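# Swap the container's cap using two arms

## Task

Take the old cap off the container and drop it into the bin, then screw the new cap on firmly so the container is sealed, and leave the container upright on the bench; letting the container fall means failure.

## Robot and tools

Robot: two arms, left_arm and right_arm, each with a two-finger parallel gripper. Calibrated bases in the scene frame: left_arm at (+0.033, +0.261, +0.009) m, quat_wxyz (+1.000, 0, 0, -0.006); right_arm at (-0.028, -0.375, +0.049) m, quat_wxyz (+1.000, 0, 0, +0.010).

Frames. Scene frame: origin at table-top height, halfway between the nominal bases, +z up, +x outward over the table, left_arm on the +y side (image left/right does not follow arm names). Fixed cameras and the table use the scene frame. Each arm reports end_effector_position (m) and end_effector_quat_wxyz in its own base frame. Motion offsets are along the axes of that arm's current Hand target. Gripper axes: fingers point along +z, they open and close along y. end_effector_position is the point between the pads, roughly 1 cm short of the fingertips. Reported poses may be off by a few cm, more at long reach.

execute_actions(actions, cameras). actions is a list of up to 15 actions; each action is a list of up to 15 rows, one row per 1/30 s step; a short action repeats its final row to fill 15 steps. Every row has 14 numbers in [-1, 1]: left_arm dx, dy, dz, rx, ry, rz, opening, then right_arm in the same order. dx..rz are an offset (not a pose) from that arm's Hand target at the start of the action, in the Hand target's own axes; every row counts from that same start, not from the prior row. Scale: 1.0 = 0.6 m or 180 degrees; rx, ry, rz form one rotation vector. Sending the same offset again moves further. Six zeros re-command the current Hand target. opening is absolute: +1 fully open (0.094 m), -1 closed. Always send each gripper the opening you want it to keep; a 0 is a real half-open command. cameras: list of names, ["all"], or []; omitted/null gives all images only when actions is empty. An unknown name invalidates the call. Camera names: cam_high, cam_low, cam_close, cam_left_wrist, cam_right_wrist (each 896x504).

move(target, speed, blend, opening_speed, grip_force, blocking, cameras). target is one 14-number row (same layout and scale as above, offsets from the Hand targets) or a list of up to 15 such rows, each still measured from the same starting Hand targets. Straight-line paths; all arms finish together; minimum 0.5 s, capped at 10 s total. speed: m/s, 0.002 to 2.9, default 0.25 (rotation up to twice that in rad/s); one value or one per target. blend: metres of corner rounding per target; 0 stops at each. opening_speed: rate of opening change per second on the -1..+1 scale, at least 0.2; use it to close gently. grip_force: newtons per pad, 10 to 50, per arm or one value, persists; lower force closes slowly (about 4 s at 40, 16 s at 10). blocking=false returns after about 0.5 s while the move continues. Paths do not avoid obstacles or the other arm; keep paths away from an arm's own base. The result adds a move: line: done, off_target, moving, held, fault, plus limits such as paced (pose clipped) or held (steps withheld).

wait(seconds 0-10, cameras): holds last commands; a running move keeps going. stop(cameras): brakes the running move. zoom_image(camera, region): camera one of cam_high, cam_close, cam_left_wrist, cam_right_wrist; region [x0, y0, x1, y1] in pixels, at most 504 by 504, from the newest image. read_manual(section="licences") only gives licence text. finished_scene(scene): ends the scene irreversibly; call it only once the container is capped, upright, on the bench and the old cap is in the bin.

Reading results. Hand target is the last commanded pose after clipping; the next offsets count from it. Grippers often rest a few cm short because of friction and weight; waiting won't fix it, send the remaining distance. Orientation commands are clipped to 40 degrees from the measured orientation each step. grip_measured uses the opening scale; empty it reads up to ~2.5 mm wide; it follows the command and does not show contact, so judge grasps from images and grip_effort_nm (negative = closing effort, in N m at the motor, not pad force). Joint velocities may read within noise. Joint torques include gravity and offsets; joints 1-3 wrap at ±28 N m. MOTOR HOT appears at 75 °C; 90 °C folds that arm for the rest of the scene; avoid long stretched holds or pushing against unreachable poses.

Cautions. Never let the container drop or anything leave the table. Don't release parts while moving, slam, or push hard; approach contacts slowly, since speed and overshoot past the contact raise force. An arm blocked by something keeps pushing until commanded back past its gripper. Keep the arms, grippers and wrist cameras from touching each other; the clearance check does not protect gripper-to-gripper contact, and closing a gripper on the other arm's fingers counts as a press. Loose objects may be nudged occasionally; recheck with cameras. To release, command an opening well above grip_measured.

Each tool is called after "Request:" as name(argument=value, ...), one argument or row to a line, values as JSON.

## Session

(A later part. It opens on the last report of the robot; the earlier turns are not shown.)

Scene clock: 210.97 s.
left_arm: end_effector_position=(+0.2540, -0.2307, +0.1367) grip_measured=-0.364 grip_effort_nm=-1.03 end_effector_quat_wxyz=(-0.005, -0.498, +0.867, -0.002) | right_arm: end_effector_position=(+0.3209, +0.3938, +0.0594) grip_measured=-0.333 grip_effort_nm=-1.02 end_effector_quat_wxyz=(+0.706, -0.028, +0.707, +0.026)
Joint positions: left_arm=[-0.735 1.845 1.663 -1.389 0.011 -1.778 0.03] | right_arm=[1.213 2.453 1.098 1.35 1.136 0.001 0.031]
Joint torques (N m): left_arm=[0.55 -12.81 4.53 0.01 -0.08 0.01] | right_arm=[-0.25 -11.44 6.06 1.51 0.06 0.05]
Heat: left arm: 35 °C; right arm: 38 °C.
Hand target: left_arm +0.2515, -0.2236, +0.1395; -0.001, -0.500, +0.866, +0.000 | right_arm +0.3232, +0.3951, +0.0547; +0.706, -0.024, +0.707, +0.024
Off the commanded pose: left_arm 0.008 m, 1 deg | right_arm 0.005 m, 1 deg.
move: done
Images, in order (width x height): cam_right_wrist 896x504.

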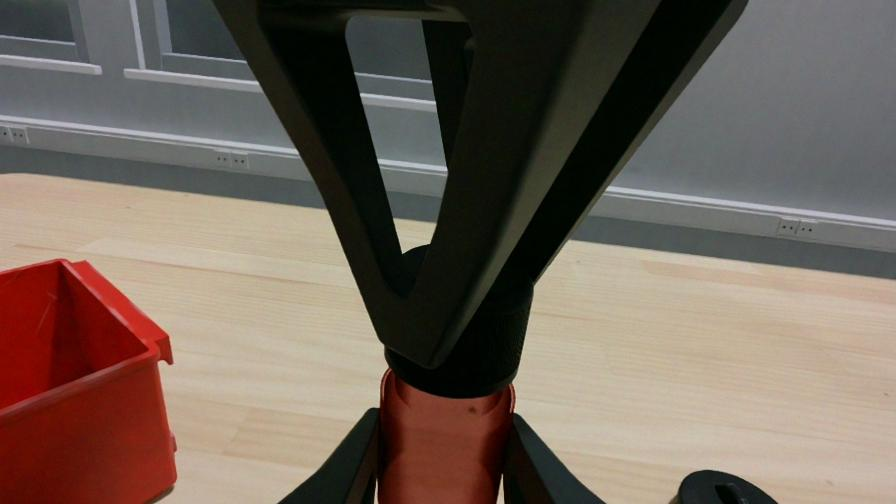

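Request:
move(
  target=[0,0,0.005,0,0,0.9167,-0.6,0,0,0,0,0,0,-0.6],
  speed=0.3,
  cameras=["cam_right_wrist","cam_close"],
)

Request:
zoom_image(
  camera="cam_right_wrist",
  region=[340, 280, 580, 480],
)

Scene clock: 217.10 s.
left_arm: end_effector_position=(+0.2536, -0.2299, +0.1343) grip_measured=-0.364 grip_effort_nm=-1.02 end_effector_quat_wxyz=(-0.001, +0.783, +0.622, -0.004) | right_arm: end_effector_position=(+0.3209, +0.3938, +0.0581) grip_measured=-0.333 grip_effort_nm=-1.02 end_effector_quat_wxyz=(+0.705, -0.032, +0.708, +0.023)
Joint positions: left_arm=[-0.735 1.845 1.653 -1.383 0.008 1.064 0.03] | right_arm=[1.213 2.453 1.098 1.341 1.136 -0.001 0.031]
Joint torques (N m): left_arm=[0.54 -12.78 4.4 0.05 -0.05 0.37] | right_arm=[-0.23 -11.43 6.05 1.59 0.07 0.08]
Heat: left arm: 35 °C; right arm: 38 °C.
Hand target: left_arm +0.2515, -0.2236, +0.1366; +0.000, +0.793, +0.609, -0.001 | right_arm +0.3232, +0.3951, +0.0546; +0.706, -0.024, +0.707, +0.024
Off the commanded pose: left_arm 0.007 m, 2 deg | right_arm 0.004 m, 1 deg.
move: done
Images, in order (width x height): cam_close 896x504, cam_right_wrist 896x504.

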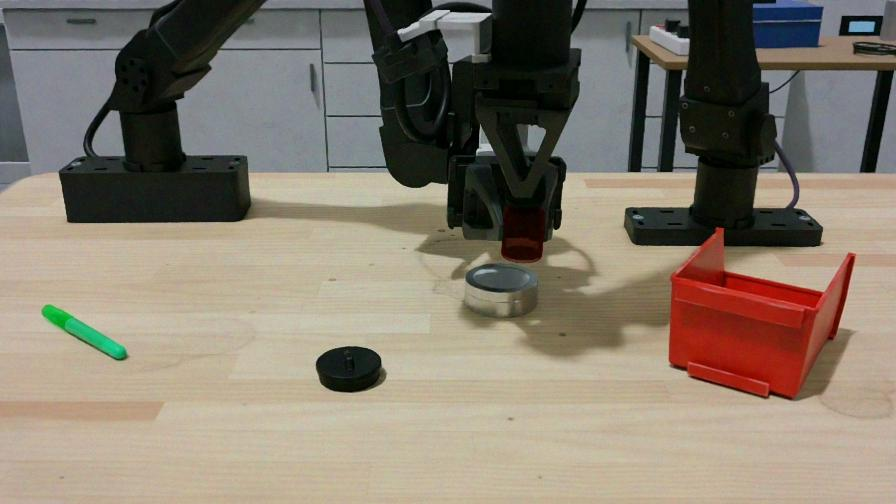

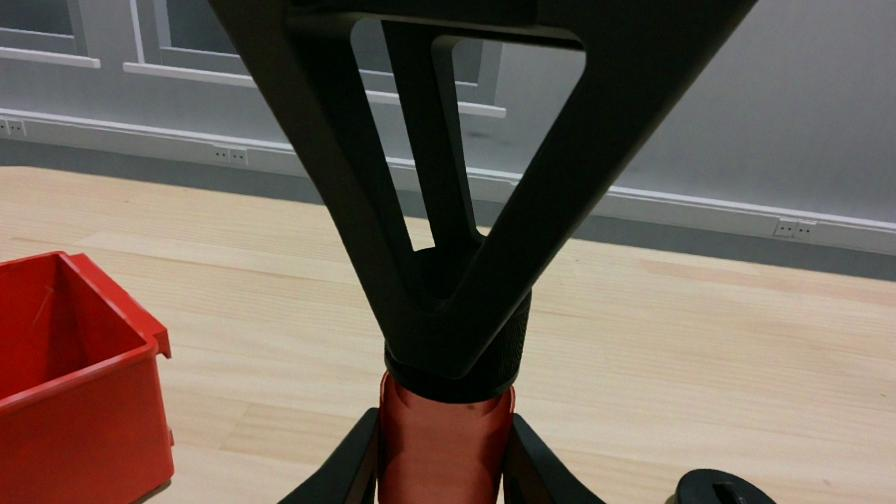

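Scaled by 2.100.

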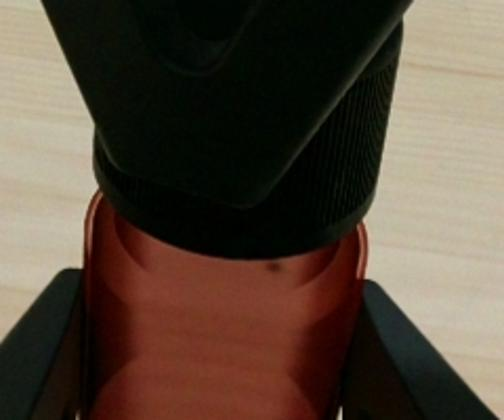

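Request:
move(
  target=[
    [0,0,0,0,0,0,0.1,0,0,0,0,0,0,-0.6],
    [0,0,0,0,0,-0.9167,0.1,0,0,0,0,0,0,-0.6],
    [0,0,0,0,0,-0.9167,-0.6,0,0,0,0,0,0,-0.6],
    [0,0,0.0017,0,0,0,-0.6,0,0,0,0,0,0,-0.6],
  ],
  speed=0.6,
  opening_speed=1.0,
  cameras=["cam_right_wrist"],
)

Request:
zoom_image(
  camera="cam_right_wrist",
  region=[340, 280, 580, 480],
)

Scene clock: 226.87 s.
left_arm: end_effector_position=(+0.2564, -0.2306, +0.1329) grip_measured=-0.363 grip_effort_nm=-1.03 end_effector_quat_wxyz=(+0.004, +0.792, +0.611, -0.004) | right_arm: end_effector_position=(+0.3213, +0.3939, +0.0576) grip_measured=-0.333 grip_effort_nm=-1.02 end_effector_quat_wxyz=(+0.704, -0.034, +0.709, +0.022)
Joint positions: left_arm=[-0.73 1.845 1.647 -1.367 0.01 1.097 0.03] | right_arm=[1.212 2.453 1.098 1.339 1.133 -0.002 0.031]
Joint torques (N m): left_arm=[0.2 -12.81 4.49 -0.04 -0.07 0.07] | right_arm=[-0.16 -11.54 6.04 1.61 0.1 0.1]
Heat: left arm: 36 °C; right arm: 38 °C.
Hand target: left_arm +0.2516, -0.2236, +0.1356; +0.000, +0.793, +0.609, -0.001 | right_arm +0.3233, +0.3950, +0.0548; +0.706, -0.024, +0.707, +0.024
Off the commanded pose: left_arm 0.009 m, 1 deg | right_arm 0.004 m, 1 deg.
move: done
Images, in order (width x height): cam_right_wrist 896x504.

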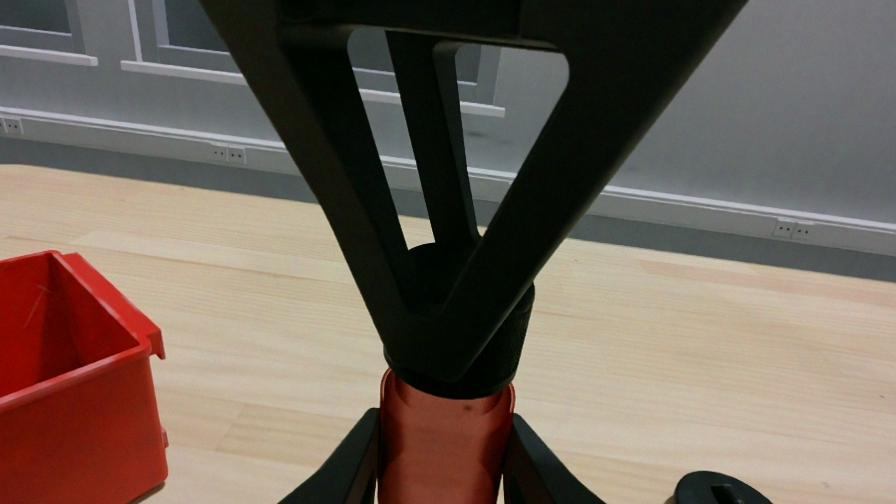

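Scaled by 2.100.

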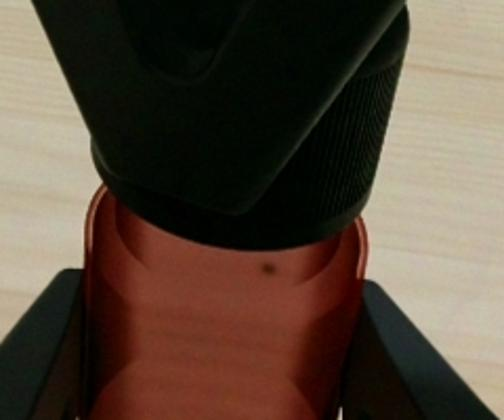

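Request:
wait(
  seconds=0.1,
  cameras=["cam_close","cam_left_wrist","cam_right_wrist"],
)

Request:
zoom_image(
  camera="cam_close",
  region=[430, 120, 600, 270],
)

Request:
zoom_image(
  camera="cam_left_wrist",
  region=[300, 200, 600, 500],
)

Request:
zoom_image(
  camera="cam_right_wrist",
  region=[360, 340, 540, 480],
)

Scene clock: 227.87 s.
left_arm: end_effector_position=(+0.2564, -0.2306, +0.1329) grip_measured=-0.363 grip_effort_nm=-1.02 end_effector_quat_wxyz=(+0.004, +0.792, +0.611, -0.004) | right_arm: end_effector_position=(+0.3213, +0.3939, +0.0576) grip_measured=-0.333 grip_effort_nm=-1.02 end_effector_quat_wxyz=(+0.704, -0.034, +0.709, +0.022)
Joint positions: left_arm=[-0.73 1.845 1.647 -1.367 0.01 1.098 0.03] | right_arm=[1.212 2.453 1.098 1.339 1.133 -0.002 0.031]
Joint torques (N m): left_arm=[0.21 -12.83 4.49 -0.04 -0.07 0.06] | right_arm=[-0.17 -11.51 6.05 1.61 0.09 0.1]
Heat: left arm: 36 °C; right arm: 38 °C.
Hand target: left_arm +0.2516, -0.2236, +0.1356; +0.000, +0.793, +0.609, -0.001 | right_arm +0.3233, +0.3950, +0.0548; +0.706, -0.024, +0.707, +0.024
Tool commands: left_gripper/opening=-0.6 right_gripper/opening=-0.6
Off the commanded pose: left_arm 0.009 m, 1 deg | right_arm 0.004 m, 1 deg.
wait: 0.10 s; at rest from the start
Images, in order (width x height): cam_close 896x504, cam_left_wrist 896x504, cam_right_wrist 896x504.

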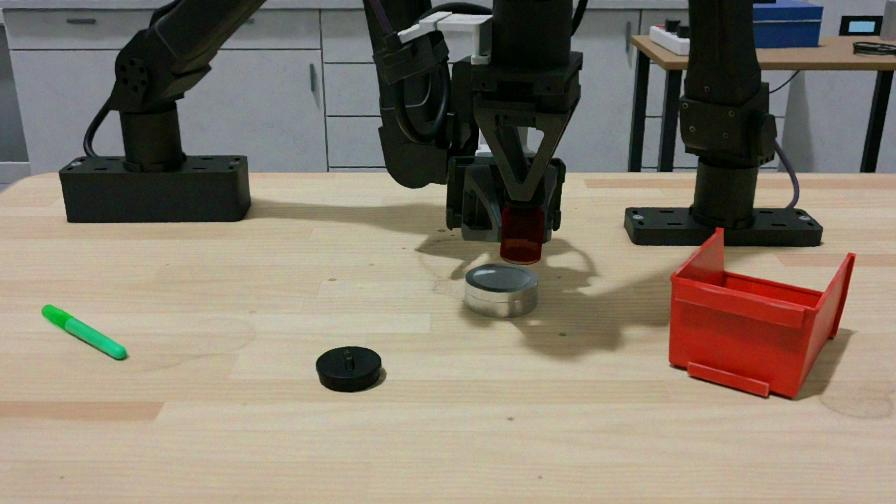

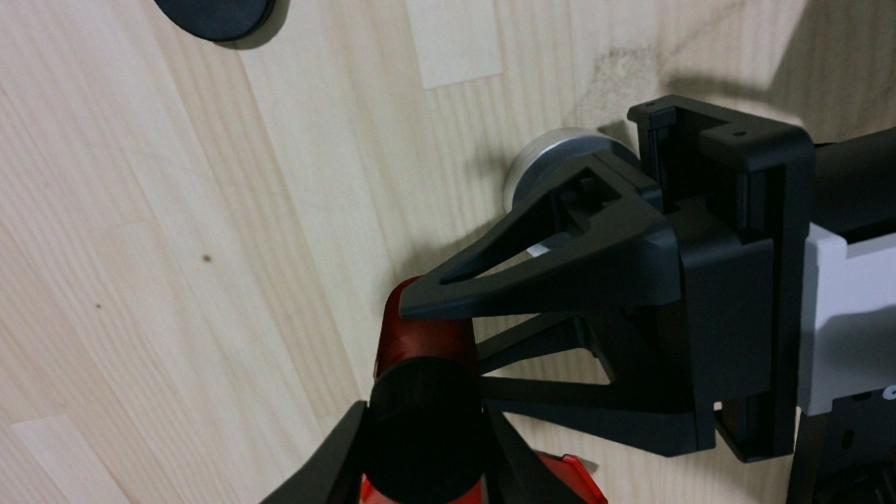

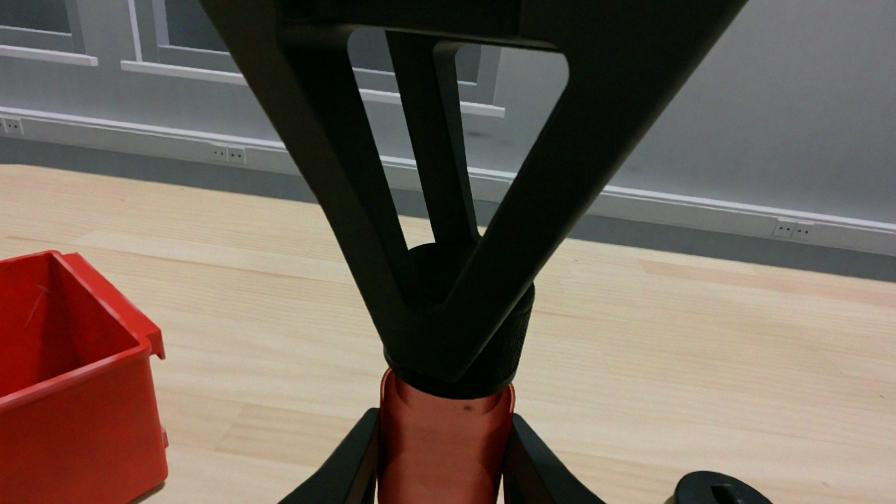

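Scaled by 2.965.

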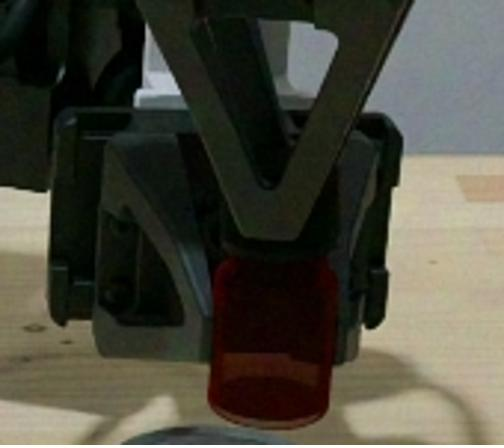

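Scaled by 1.680.

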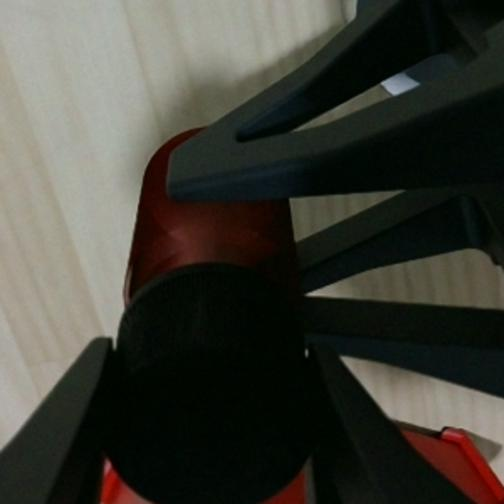

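Scaled by 2.800.

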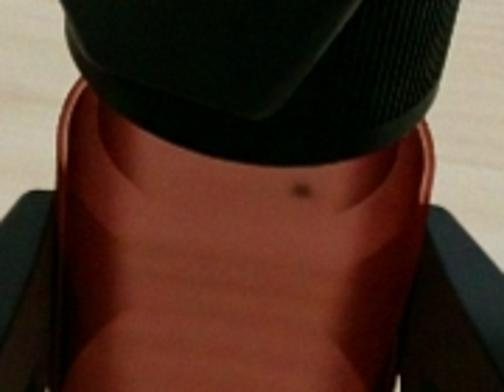

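Request:
move(
  target=[0,0,-0.005,0,0,0,-0.6,0,0,0,0,0,0.0067,-0.6],
  speed=0.03,
  cameras=["cam_right_wrist","cam_close"],
)

Request:
zoom_image(
  camera="cam_right_wrist",
  region=[340, 280, 580, 480],
)

Scene clock: 231.43 s.
left_arm: end_effector_position=(+0.2560, -0.2303, +0.1329) grip_measured=-0.363 grip_effort_nm=-1.02 end_effector_quat_wxyz=(+0.003, +0.792, +0.611, -0.005) | right_arm: end_effector_position=(+0.3213, +0.3943, +0.0576) grip_measured=-0.333 grip_effort_nm=-1.02 end_effector_quat_wxyz=(+0.704, -0.028, +0.709, +0.029)
Joint positions: left_arm=[-0.73 1.845 1.647 -1.369 0.01 1.098 0.03] | right_arm=[1.212 2.453 1.098 1.339 1.131 0.015 0.031]
Joint torques (N m): left_arm=[0.23 -12.77 5.37 -0.14 -0.07 0.06] | right_arm=[-0.14 -11.49 6.04 1.61 0.13 0.14]
Heat: left arm: 36 °C; right arm: 38 °C.
Hand target: left_arm +0.2516, -0.2236, +0.1386; +0.000, +0.793, +0.609, -0.001 | right_arm +0.3233, +0.3951, +0.0548; +0.706, -0.016, +0.708, +0.032
Off the commanded pose: left_arm 0.010 m, 1 deg | right_arm 0.004 m, 1 deg.
move: done
Images, in order (width x height): cam_close 896x504, cam_right_wrist 896x504.

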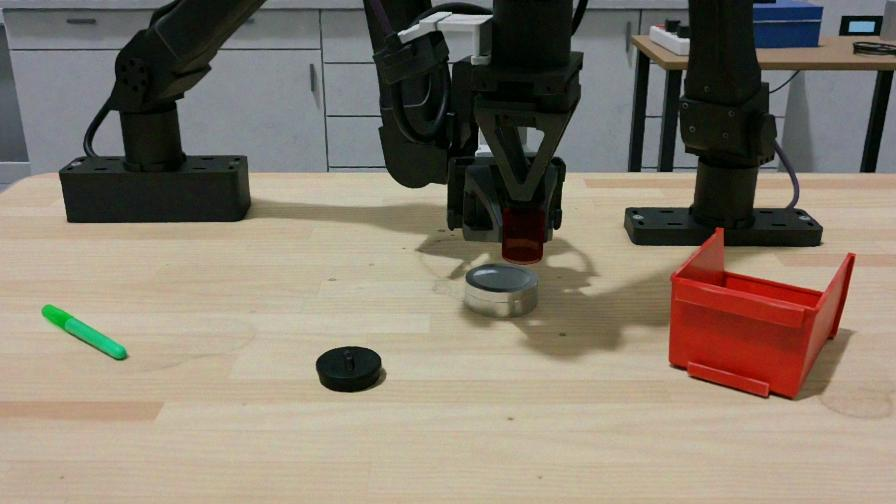

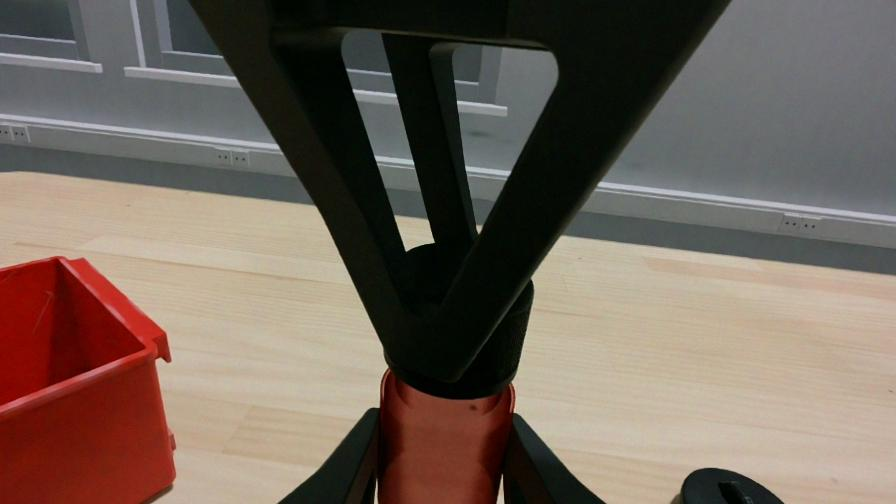

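Scaled by 2.100.

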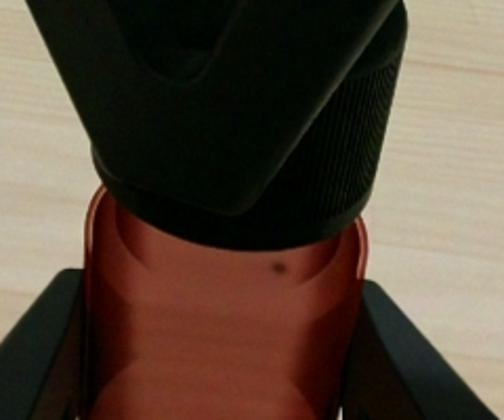

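Request:
move(
  target=[
    [0,0,0,0,0,0,0.1,0,0,0,0,0,0,-0.6],
    [0,0,0,0,0,-0.9167,0.1,0,0,0,0,0,0,-0.6],
  ],
  speed=0.4,
  opening_speed=1.0,
  cameras=["cam_right_wrist","cam_left_wrist"],
)

Request:
zoom_image(
  camera="cam_right_wrist",
  region=[340, 280, 580, 480],
)

Request:
zoom_image(
  camera="cam_left_wrist",
  region=[280, 240, 580, 500],
)

Scene clock: 237.80 s.
left_arm: end_effector_position=(+0.2542, -0.2291, +0.1329) grip_measured=+0.098 grip_effort_nm=0.10 end_effector_quat_wxyz=(-0.006, -0.495, +0.869, +0.000) | right_arm: end_effector_position=(+0.3213, +0.3943, +0.0576) grip_measured=-0.333 grip_effort_nm=-1.02 end_effector_quat_wxyz=(+0.704, -0.028, +0.709, +0.029)
Joint positions: left_arm=[-0.73 1.845 1.647 -1.378 0.012 -1.767 0.052] | right_arm=[1.212 2.453 1.098 1.339 1.131 0.017 0.031]
Joint torques (N m): left_arm=[0.23 -12.82 5.34 -0.08 -0.09 -0.07] | right_arm=[-0.16 -11.51 6.04 1.61 0.11 0.11]
Heat: left arm: 36 °C; right arm: 38 °C.
Hand target: left_arm +0.2516, -0.2235, +0.1386; -0.001, -0.500, +0.866, +0.000 | right_arm +0.3233, +0.3950, +0.0548; +0.706, -0.016, +0.708, +0.032
Off the commanded pose: left_arm 0.008 m, 1 deg | right_arm 0.004 m, 1 deg.
move: done
Images, in order (width x height): cam_left_wrist 896x504, cam_right_wrist 896x504.

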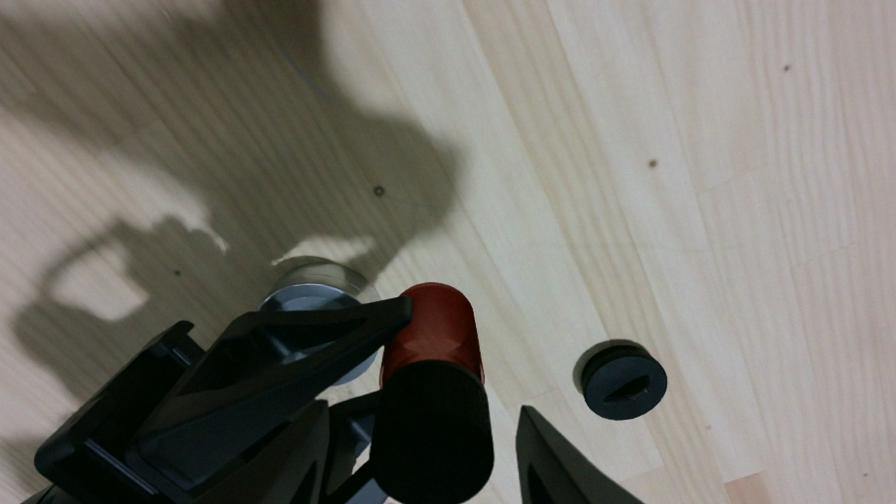

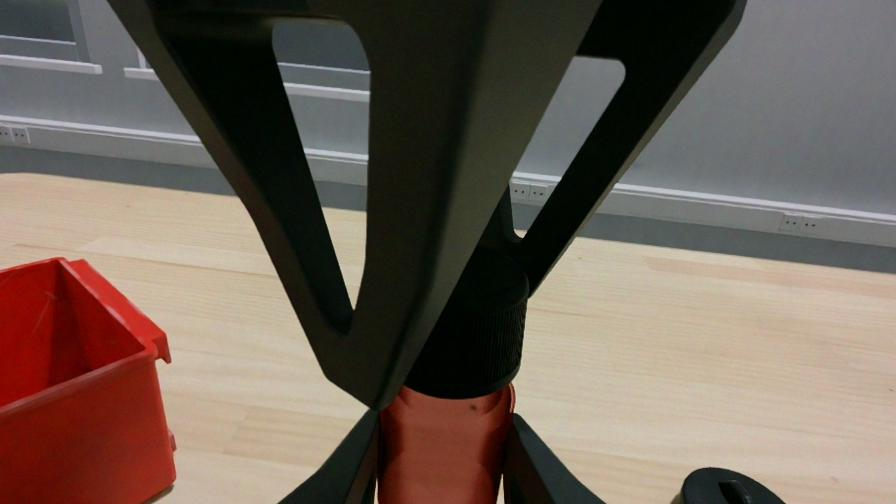

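Scaled by 2.100.

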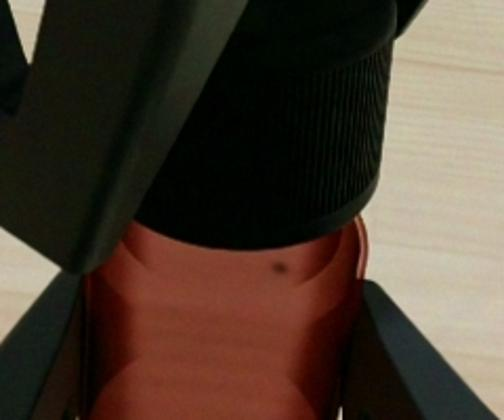

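Scaled by 1.680.

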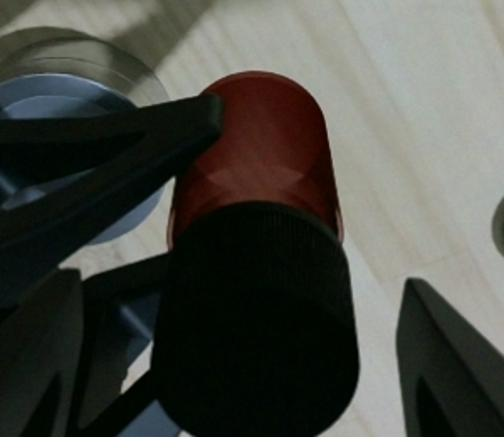

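Request:
move(
  target=[0.0015,-0.0065,-0.002,0,0,0,0.1,0,0,0,0,0,0,-0.6],
  speed=0.03,
  cameras=["cam_left_wrist"],
)

Request:
zoom_image(
  camera="cam_left_wrist",
  region=[280, 240, 580, 500],
)

Scene clock: 239.83 s.
left_arm: end_effector_position=(+0.2542, -0.2291, +0.1329) grip_measured=+0.098 grip_effort_nm=0.11 end_effector_quat_wxyz=(-0.006, -0.496, +0.868, +0.000) | right_arm: end_effector_position=(+0.3213, +0.3943, +0.0576) grip_measured=-0.333 grip_effort_nm=-1.02 end_effector_quat_wxyz=(+0.704, -0.028, +0.709, +0.029)
Joint positions: left_arm=[-0.73 1.845 1.647 -1.378 0.012 -1.768 0.052] | right_arm=[1.212 2.453 1.098 1.339 1.131 0.017 0.031]
Joint torques (N m): left_arm=[0.18 -11.34 7.23 -0.15 -0.07 -0.09] | right_arm=[-0.14 -11.51 6.04 1.62 0.11 0.11]
Heat: left arm: 36 °C; right arm: 37 °C.
Hand target: left_arm +0.2545, -0.2263, +0.1398; -0.001, -0.500, +0.866, +0.000 | right_arm +0.3233, +0.3950, +0.0548; +0.706, -0.016, +0.708, +0.032
Off the commanded pose: left_arm 0.007 m, 1 deg | right_arm 0.004 m, 1 deg.
move: done
Images, in order (width x height): cam_left_wrist 896x504.

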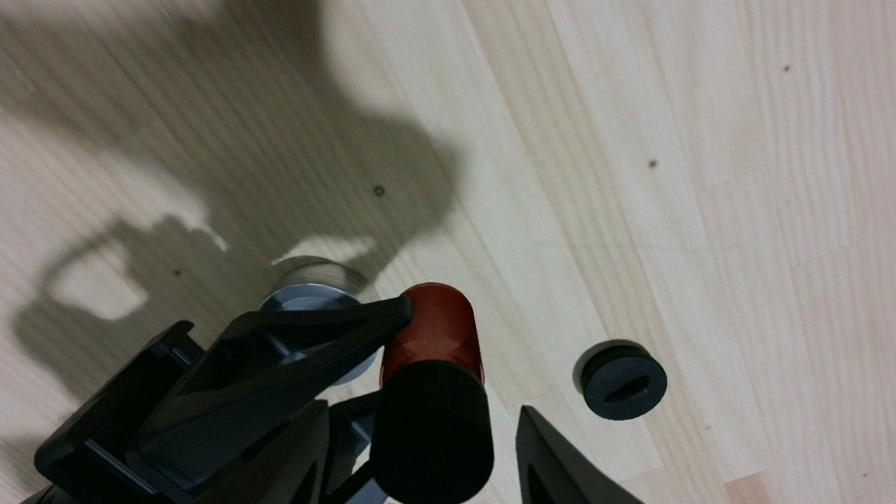

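Scaled by 1.680.

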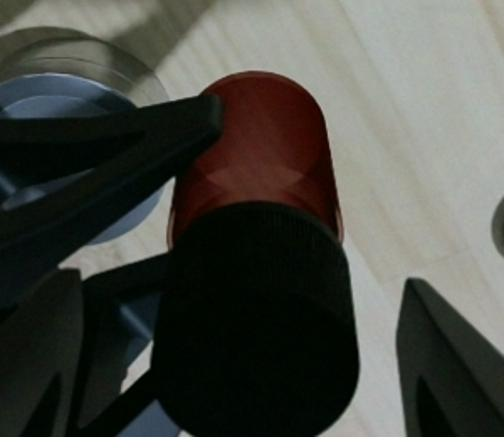

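Request:
move(
  target=[0.002,-0.0085,0.002,0,0,0,0.1,0,0,0,0,0,0,-0.6],
  speed=0.03,
  cameras=["cam_left_wrist"],
)

Scene clock: 241.33 s.
left_arm: end_effector_position=(+0.2557, -0.2305, +0.1351) grip_measured=+0.098 grip_effort_nm=0.10 end_effector_quat_wxyz=(-0.005, -0.496, +0.868, -0.004) | right_arm: end_effector_position=(+0.3213, +0.3943, +0.0576) grip_measured=-0.333 grip_effort_nm=-1.02 end_effector_quat_wxyz=(+0.704, -0.028, +0.709, +0.029)
Joint positions: left_arm=[-0.73 1.845 1.656 -1.378 0.012 -1.768 0.052] | right_arm=[1.212 2.453 1.098 1.339 1.131 0.017 0.031]
Joint torques (N m): left_arm=[0.16 -9.59 8.23 -0.14 -0.08 -0.08] | right_arm=[-0.14 -11.49 6.04 1.61 0.12 0.11]
Heat: left arm: 36 °C; right arm: 37 °C.
Hand target: left_arm +0.2583, -0.2298, +0.1385; -0.001, -0.500, +0.866, +0.000 | right_arm +0.3233, +0.3950, +0.0548; +0.706, -0.016, +0.708, +0.032
Off the commanded pose: left_arm 0.004 m, 1 deg | right_arm 0.004 m, 1 deg.
move: done
Images, in order (width x height): cam_left_wrist 896x504.

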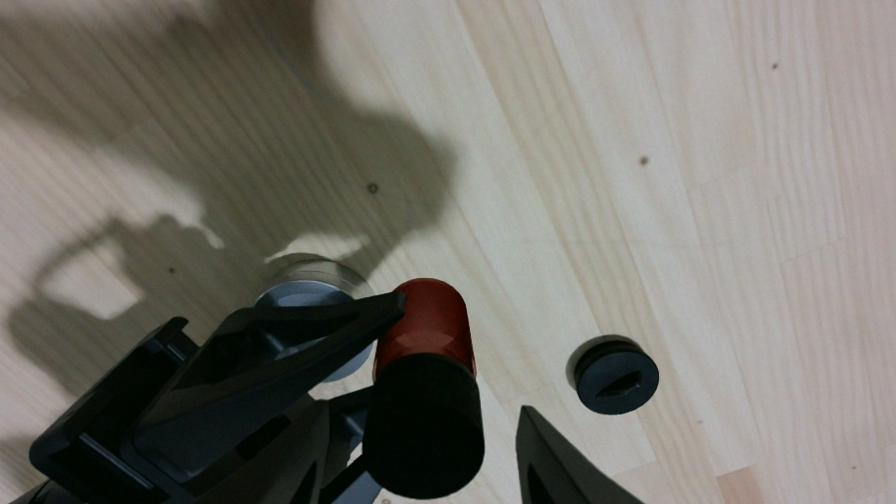

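Request:
move(
  target=[
    [0,0,0,0,0,0,-0.6,0,0,0,0,0,0,-0.6],
    [0,0,0.0167,0,0,0,-0.6,0,0,0,0,0,0,-0.6],
  ],
  speed=0.03,
  opening_speed=0.8,
  cameras=["cam_right_wrist","cam_left_wrist"],
)

Request:
zoom_image(
  camera="cam_right_wrist",
  region=[340, 280, 580, 480],
)

Scene clock: 244.03 s.
left_arm: end_effector_position=(+0.2565, -0.2312, +0.1351) grip_measured=-0.365 grip_effort_nm=-1.03 end_effector_quat_wxyz=(-0.004, -0.496, +0.868, -0.006) | right_arm: end_effector_position=(+0.3213, +0.3941, +0.0576) grip_measured=-0.333 grip_effort_nm=-1.02 end_effector_quat_wxyz=(+0.704, -0.027, +0.709, +0.029)
Joint positions: left_arm=[-0.73 1.845 1.656 -1.373 0.012 -1.769 0.03] | right_arm=[1.212 2.453 1.098 1.339 1.132 0.018 0.031]
Joint torques (N m): left_arm=[0.13 -9.7 5.07 0.22 -0.09 -0.08] | right_arm=[-0.17 -11.51 6.06 1.61 0.11 0.11]
Heat: left arm: 36 °C; right arm: 37 °C.
Hand target: left_arm +0.2583, -0.2299, +0.1285; -0.001, -0.500, +0.866, +0.000 | right_arm +0.3233, +0.3950, +0.0548; +0.706, -0.016, +0.708, +0.032
Off the commanded pose: left_arm 0.007 m, 1 deg | right_arm 0.004 m, 1 deg.
move: done
Images, in order (width x height): cam_left_wrist 896x504, cam_right_wrist 896x504.

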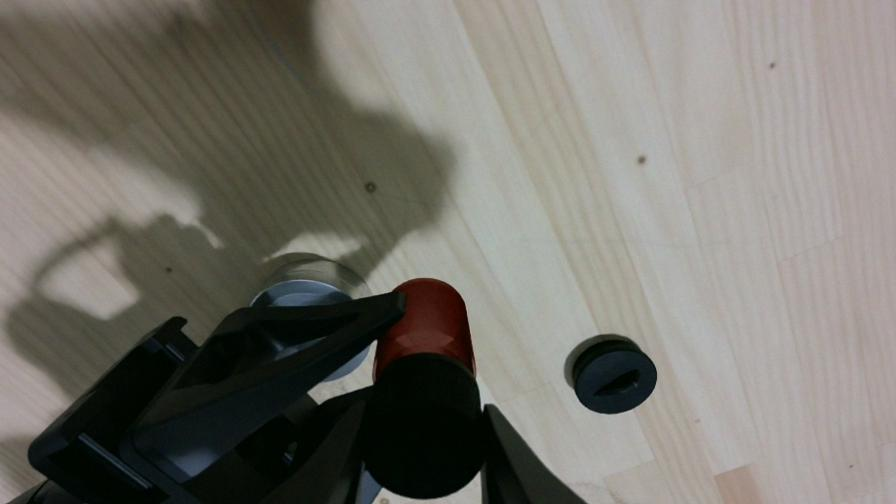

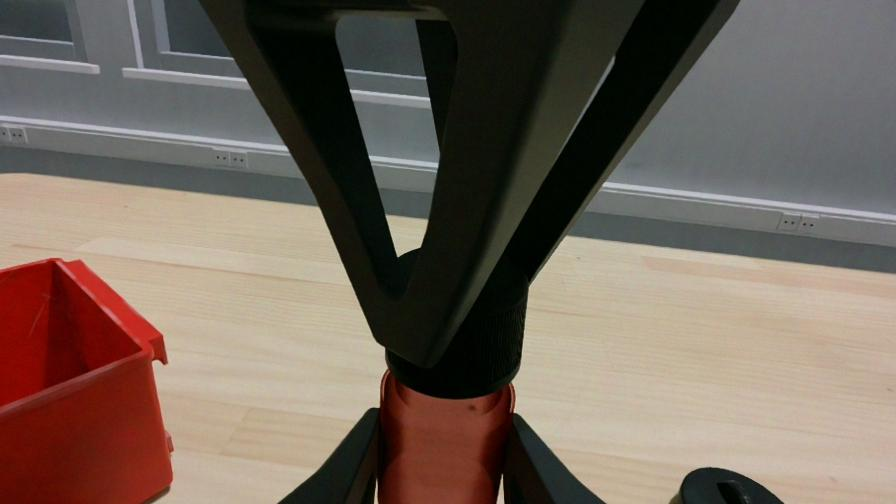

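Scaled by 2.100.

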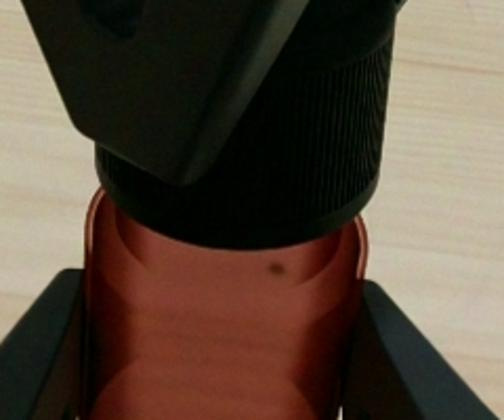

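Request:
move(
  target=[
    [0,0,0.004,0,0,0,-0.6,0,0,0,0,0,0,-0.6],
    [0,0,0.006,0,0,0.9167,-0.6,0,0,0,0,0,0,-0.6],
  ],
  speed=[0.03,0.3],
  cameras=["cam_right_wrist"],
)

Request:
zoom_image(
  camera="cam_right_wrist",
  region=[340, 280, 580, 480],
)

Scene clock: 251.17 s.
left_arm: end_effector_position=(+0.2568, -0.2316, +0.1338) grip_measured=-0.365 grip_effort_nm=-1.02 end_effector_quat_wxyz=(+0.006, +0.791, +0.611, -0.005) | right_arm: end_effector_position=(+0.3213, +0.3941, +0.0570) grip_measured=-0.333 grip_effort_nm=-1.02 end_effector_quat_wxyz=(+0.704, -0.028, +0.710, +0.028)
Joint positions: left_arm=[-0.73 1.845 1.651 -1.366 0.013 1.096 0.03] | right_arm=[1.212 2.453 1.098 1.335 1.132 0.019 0.031]
Joint torques (N m): left_arm=[0.12 -9.74 4.45 0.28 -0.09 0.08] | right_arm=[-0.16 -11.54 6.06 1.65 0.11 0.11]
Heat: left arm: 36 °C; right arm: 37 °C.
Hand target: left_arm +0.2583, -0.2299, +0.1249; +0.000, +0.793, +0.609, -0.001 | right_arm +0.3233, +0.3950, +0.0548; +0.706, -0.016, +0.708, +0.032
Off the commanded pose: left_arm 0.009 m, 1 deg | right_arm 0.003 m, 1 deg.
move: done
Images, in order (width x height): cam_right_wrist 896x504.

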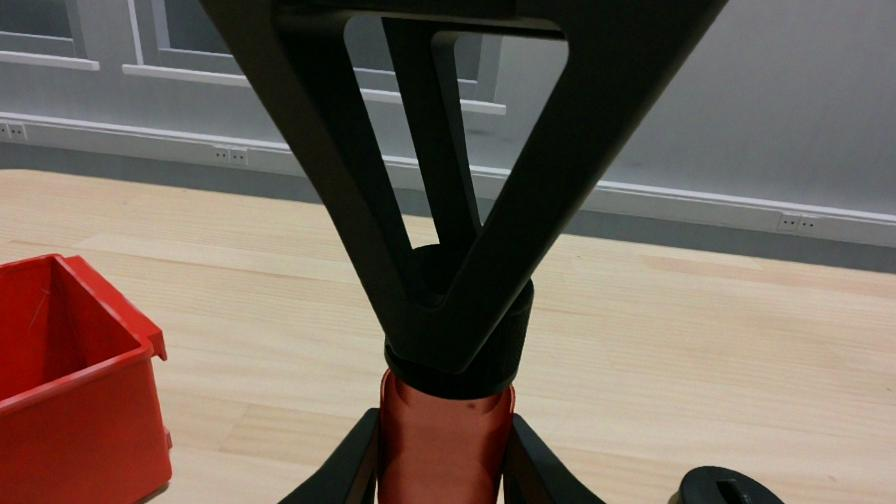

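Scaled by 2.100.

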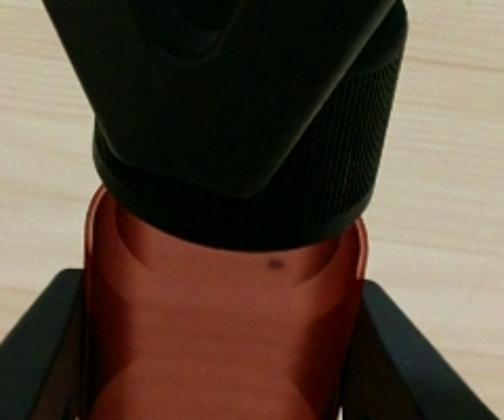

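Request:
move(
  target=[
    [0,0,0,0,0,0,0.1,0,0,0,0,0,0,-0.6],
    [0,0,0,0,0,-0.9167,0.1,0,0,0,0,0,0,-0.6],
  ],
  speed=0.5,
  opening_speed=1.0,
  cameras=["cam_right_wrist","cam_left_wrist"],
)

Request:
zoom_image(
  camera="cam_right_wrist",
  region=[340, 280, 580, 480],
)

Scene clock: 256.47 s.
left_arm: end_effector_position=(+0.2590, -0.2335, +0.1325) grip_measured=+0.098 grip_effort_nm=0.10 end_effector_quat_wxyz=(-0.002, -0.496, +0.868, -0.012) | right_arm: end_effector_position=(+0.3213, +0.3940, +0.0571) grip_measured=-0.333 grip_effort_nm=-1.02 end_effector_quat_wxyz=(+0.704, -0.028, +0.709, +0.028)
Joint positions: left_arm=[-0.73 1.845 1.645 -1.35 0.012 -1.768 0.052] | right_arm=[1.212 2.453 1.098 1.336 1.132 0.019 0.031]
Joint torques (N m): left_arm=[0.16 -9.74 4.82 0.14 -0.1 -0.08] | right_arm=[-0.17 -11.54 6.05 1.64 0.1 0.1]
Heat: left arm: 35 °C; right arm: 37 °C.
Hand target: left_arm +0.2583, -0.2298, +0.1249; -0.001, -0.500, +0.866, +0.000 | right_arm +0.3233, +0.3950, +0.0548; +0.706, -0.016, +0.708, +0.032
Off the commanded pose: left_arm 0.008 m, 1 deg | right_arm 0.003 m, 1 deg.
move: done
Images, in order (width x height): cam_left_wrist 896x504, cam_right_wrist 896x504.

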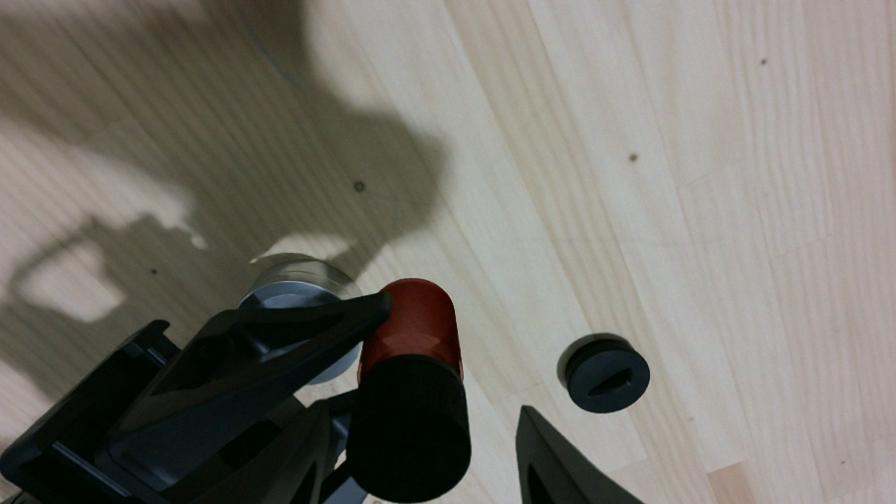

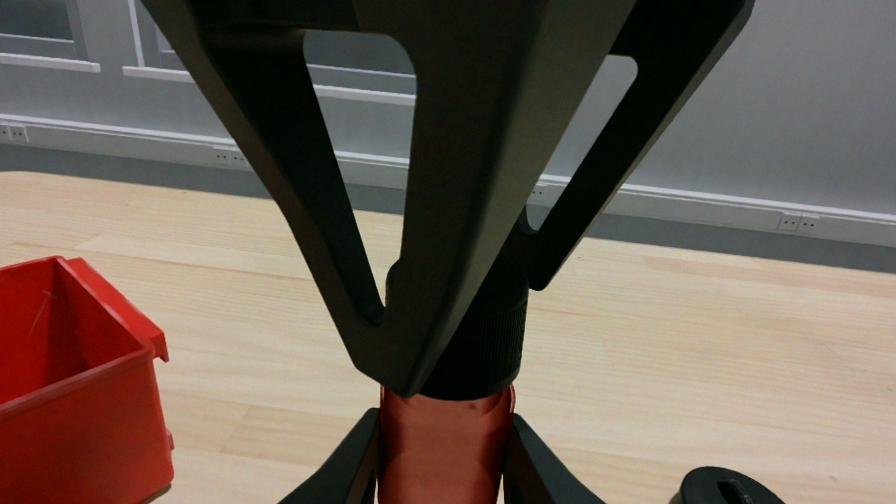

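Scaled by 2.100.

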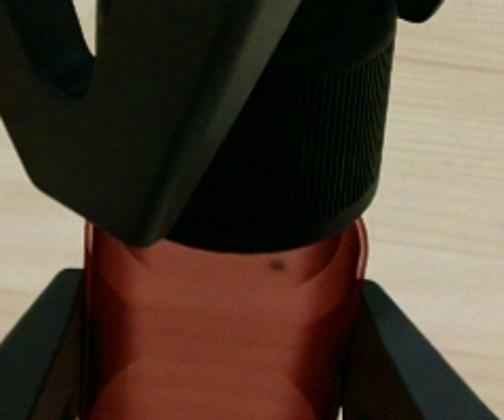

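Request:
move(
  target=[0,0,-0.0227,0,0,0,0.1,0,0,0,0,0,0,-0.6],
  speed=0.05,
  cameras=["cam_left_wrist"],
)

Scene clock: 258.60 s.
left_arm: end_effector_position=(+0.2568, -0.2316, +0.1350) grip_measured=+0.098 grip_effort_nm=0.10 end_effector_quat_wxyz=(-0.004, -0.496, +0.868, -0.007) | right_arm: end_effector_position=(+0.3213, +0.3940, +0.0571) grip_measured=-0.333 grip_effort_nm=-1.02 end_effector_quat_wxyz=(+0.704, -0.028, +0.709, +0.028)
Joint positions: left_arm=[-0.73 1.845 1.656 -1.371 0.012 -1.769 0.052] | right_arm=[1.212 2.453 1.098 1.336 1.132 0.019 0.031]
Joint torques (N m): left_arm=[0.17 -9.61 8.25 -0.19 -0.08 -0.08] | right_arm=[-0.16 -11.54 6.02 1.65 0.1 0.1]
Heat: left arm: 35 °C; right arm: 37 °C.
Hand target: left_arm +0.2583, -0.2298, +0.1385; -0.001, -0.500, +0.866, +0.000 | right_arm +0.3233, +0.3950, +0.0548; +0.706, -0.016, +0.708, +0.032
Off the commanded pose: left_arm 0.004 m, 1 deg | right_arm 0.003 m, 1 deg.
move: done
Images, in order (width x height): cam_left_wrist 896x504.

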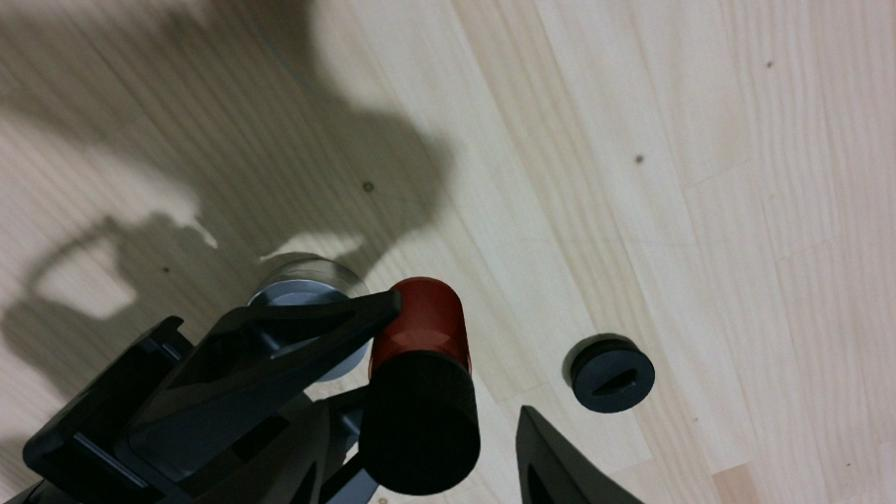

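Request:
move(
  target=[
    [0,0,0,0,0,0,-0.6,0,0,0,0,0,0,-0.6],
    [0,0,0.004,0,0,0.9167,-0.6,0,0,0,0,0,0,-0.6],
  ],
  speed=0.3,
  opening_speed=0.8,
  cameras=["cam_right_wrist","cam_left_wrist"],
)

Request:
zoom_image(
  camera="cam_right_wrist",
  region=[340, 280, 580, 480],
)

Scene clock: 266.03 s.
left_arm: end_effector_position=(+0.2557, -0.2308, +0.1350) grip_measured=-0.366 grip_effort_nm=-1.02 end_effector_quat_wxyz=(+0.004, +0.790, +0.612, -0.006) | right_arm: end_effector_position=(+0.3213, +0.3945, +0.0577) grip_measured=-0.333 grip_effort_nm=-1.02 end_effector_quat_wxyz=(+0.704, -0.027, +0.709, +0.031)
Joint positions: left_arm=[-0.73 1.845 1.656 -1.376 0.013 1.093 0.03] | right_arm=[1.212 2.453 1.098 1.34 1.13 0.019 0.031]
Joint torques (N m): left_arm=[0.16 -9.58 7.47 -0.07 -0.1 0.09] | right_arm=[-0.13 -11.49 6.05 1.6 0.12 0.1]
Heat: left arm: 35 °C; right arm: 37 °C.
Hand target: left_arm +0.2583, -0.2299, +0.1361; +0.000, +0.793, +0.609, -0.001 | right_arm +0.3233, +0.3950, +0.0548; +0.706, -0.016, +0.708, +0.032
Off the commanded pose: left_arm 0.003 m, 1 deg | right_arm 0.004 m, 1 deg.
move: done
Images, in order (width x height): cam_left_wrist 896x504, cam_right_wrist 896x504.

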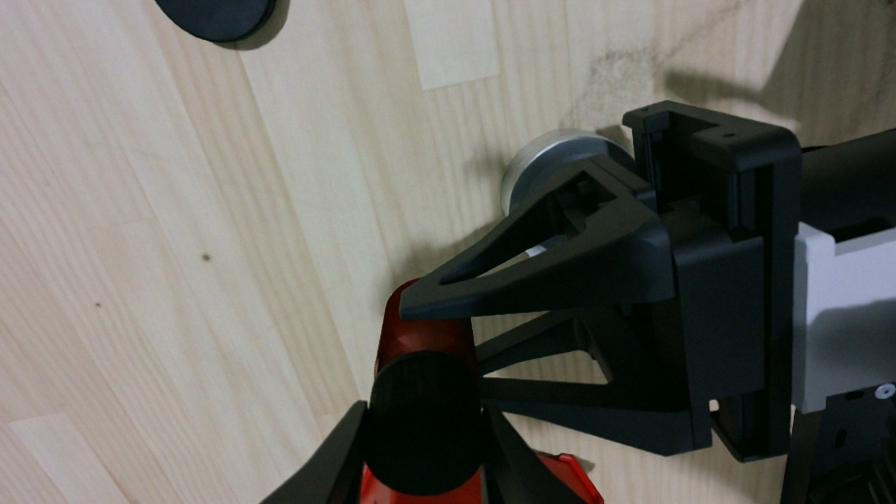

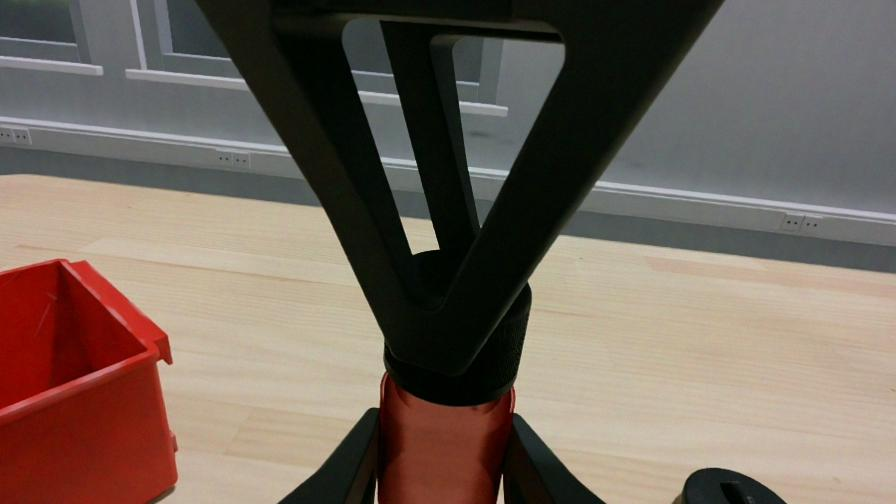

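Scaled by 2.100.

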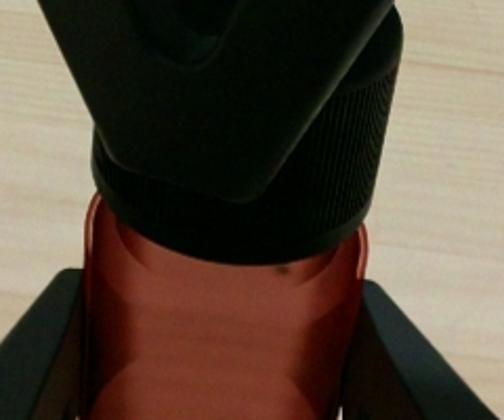

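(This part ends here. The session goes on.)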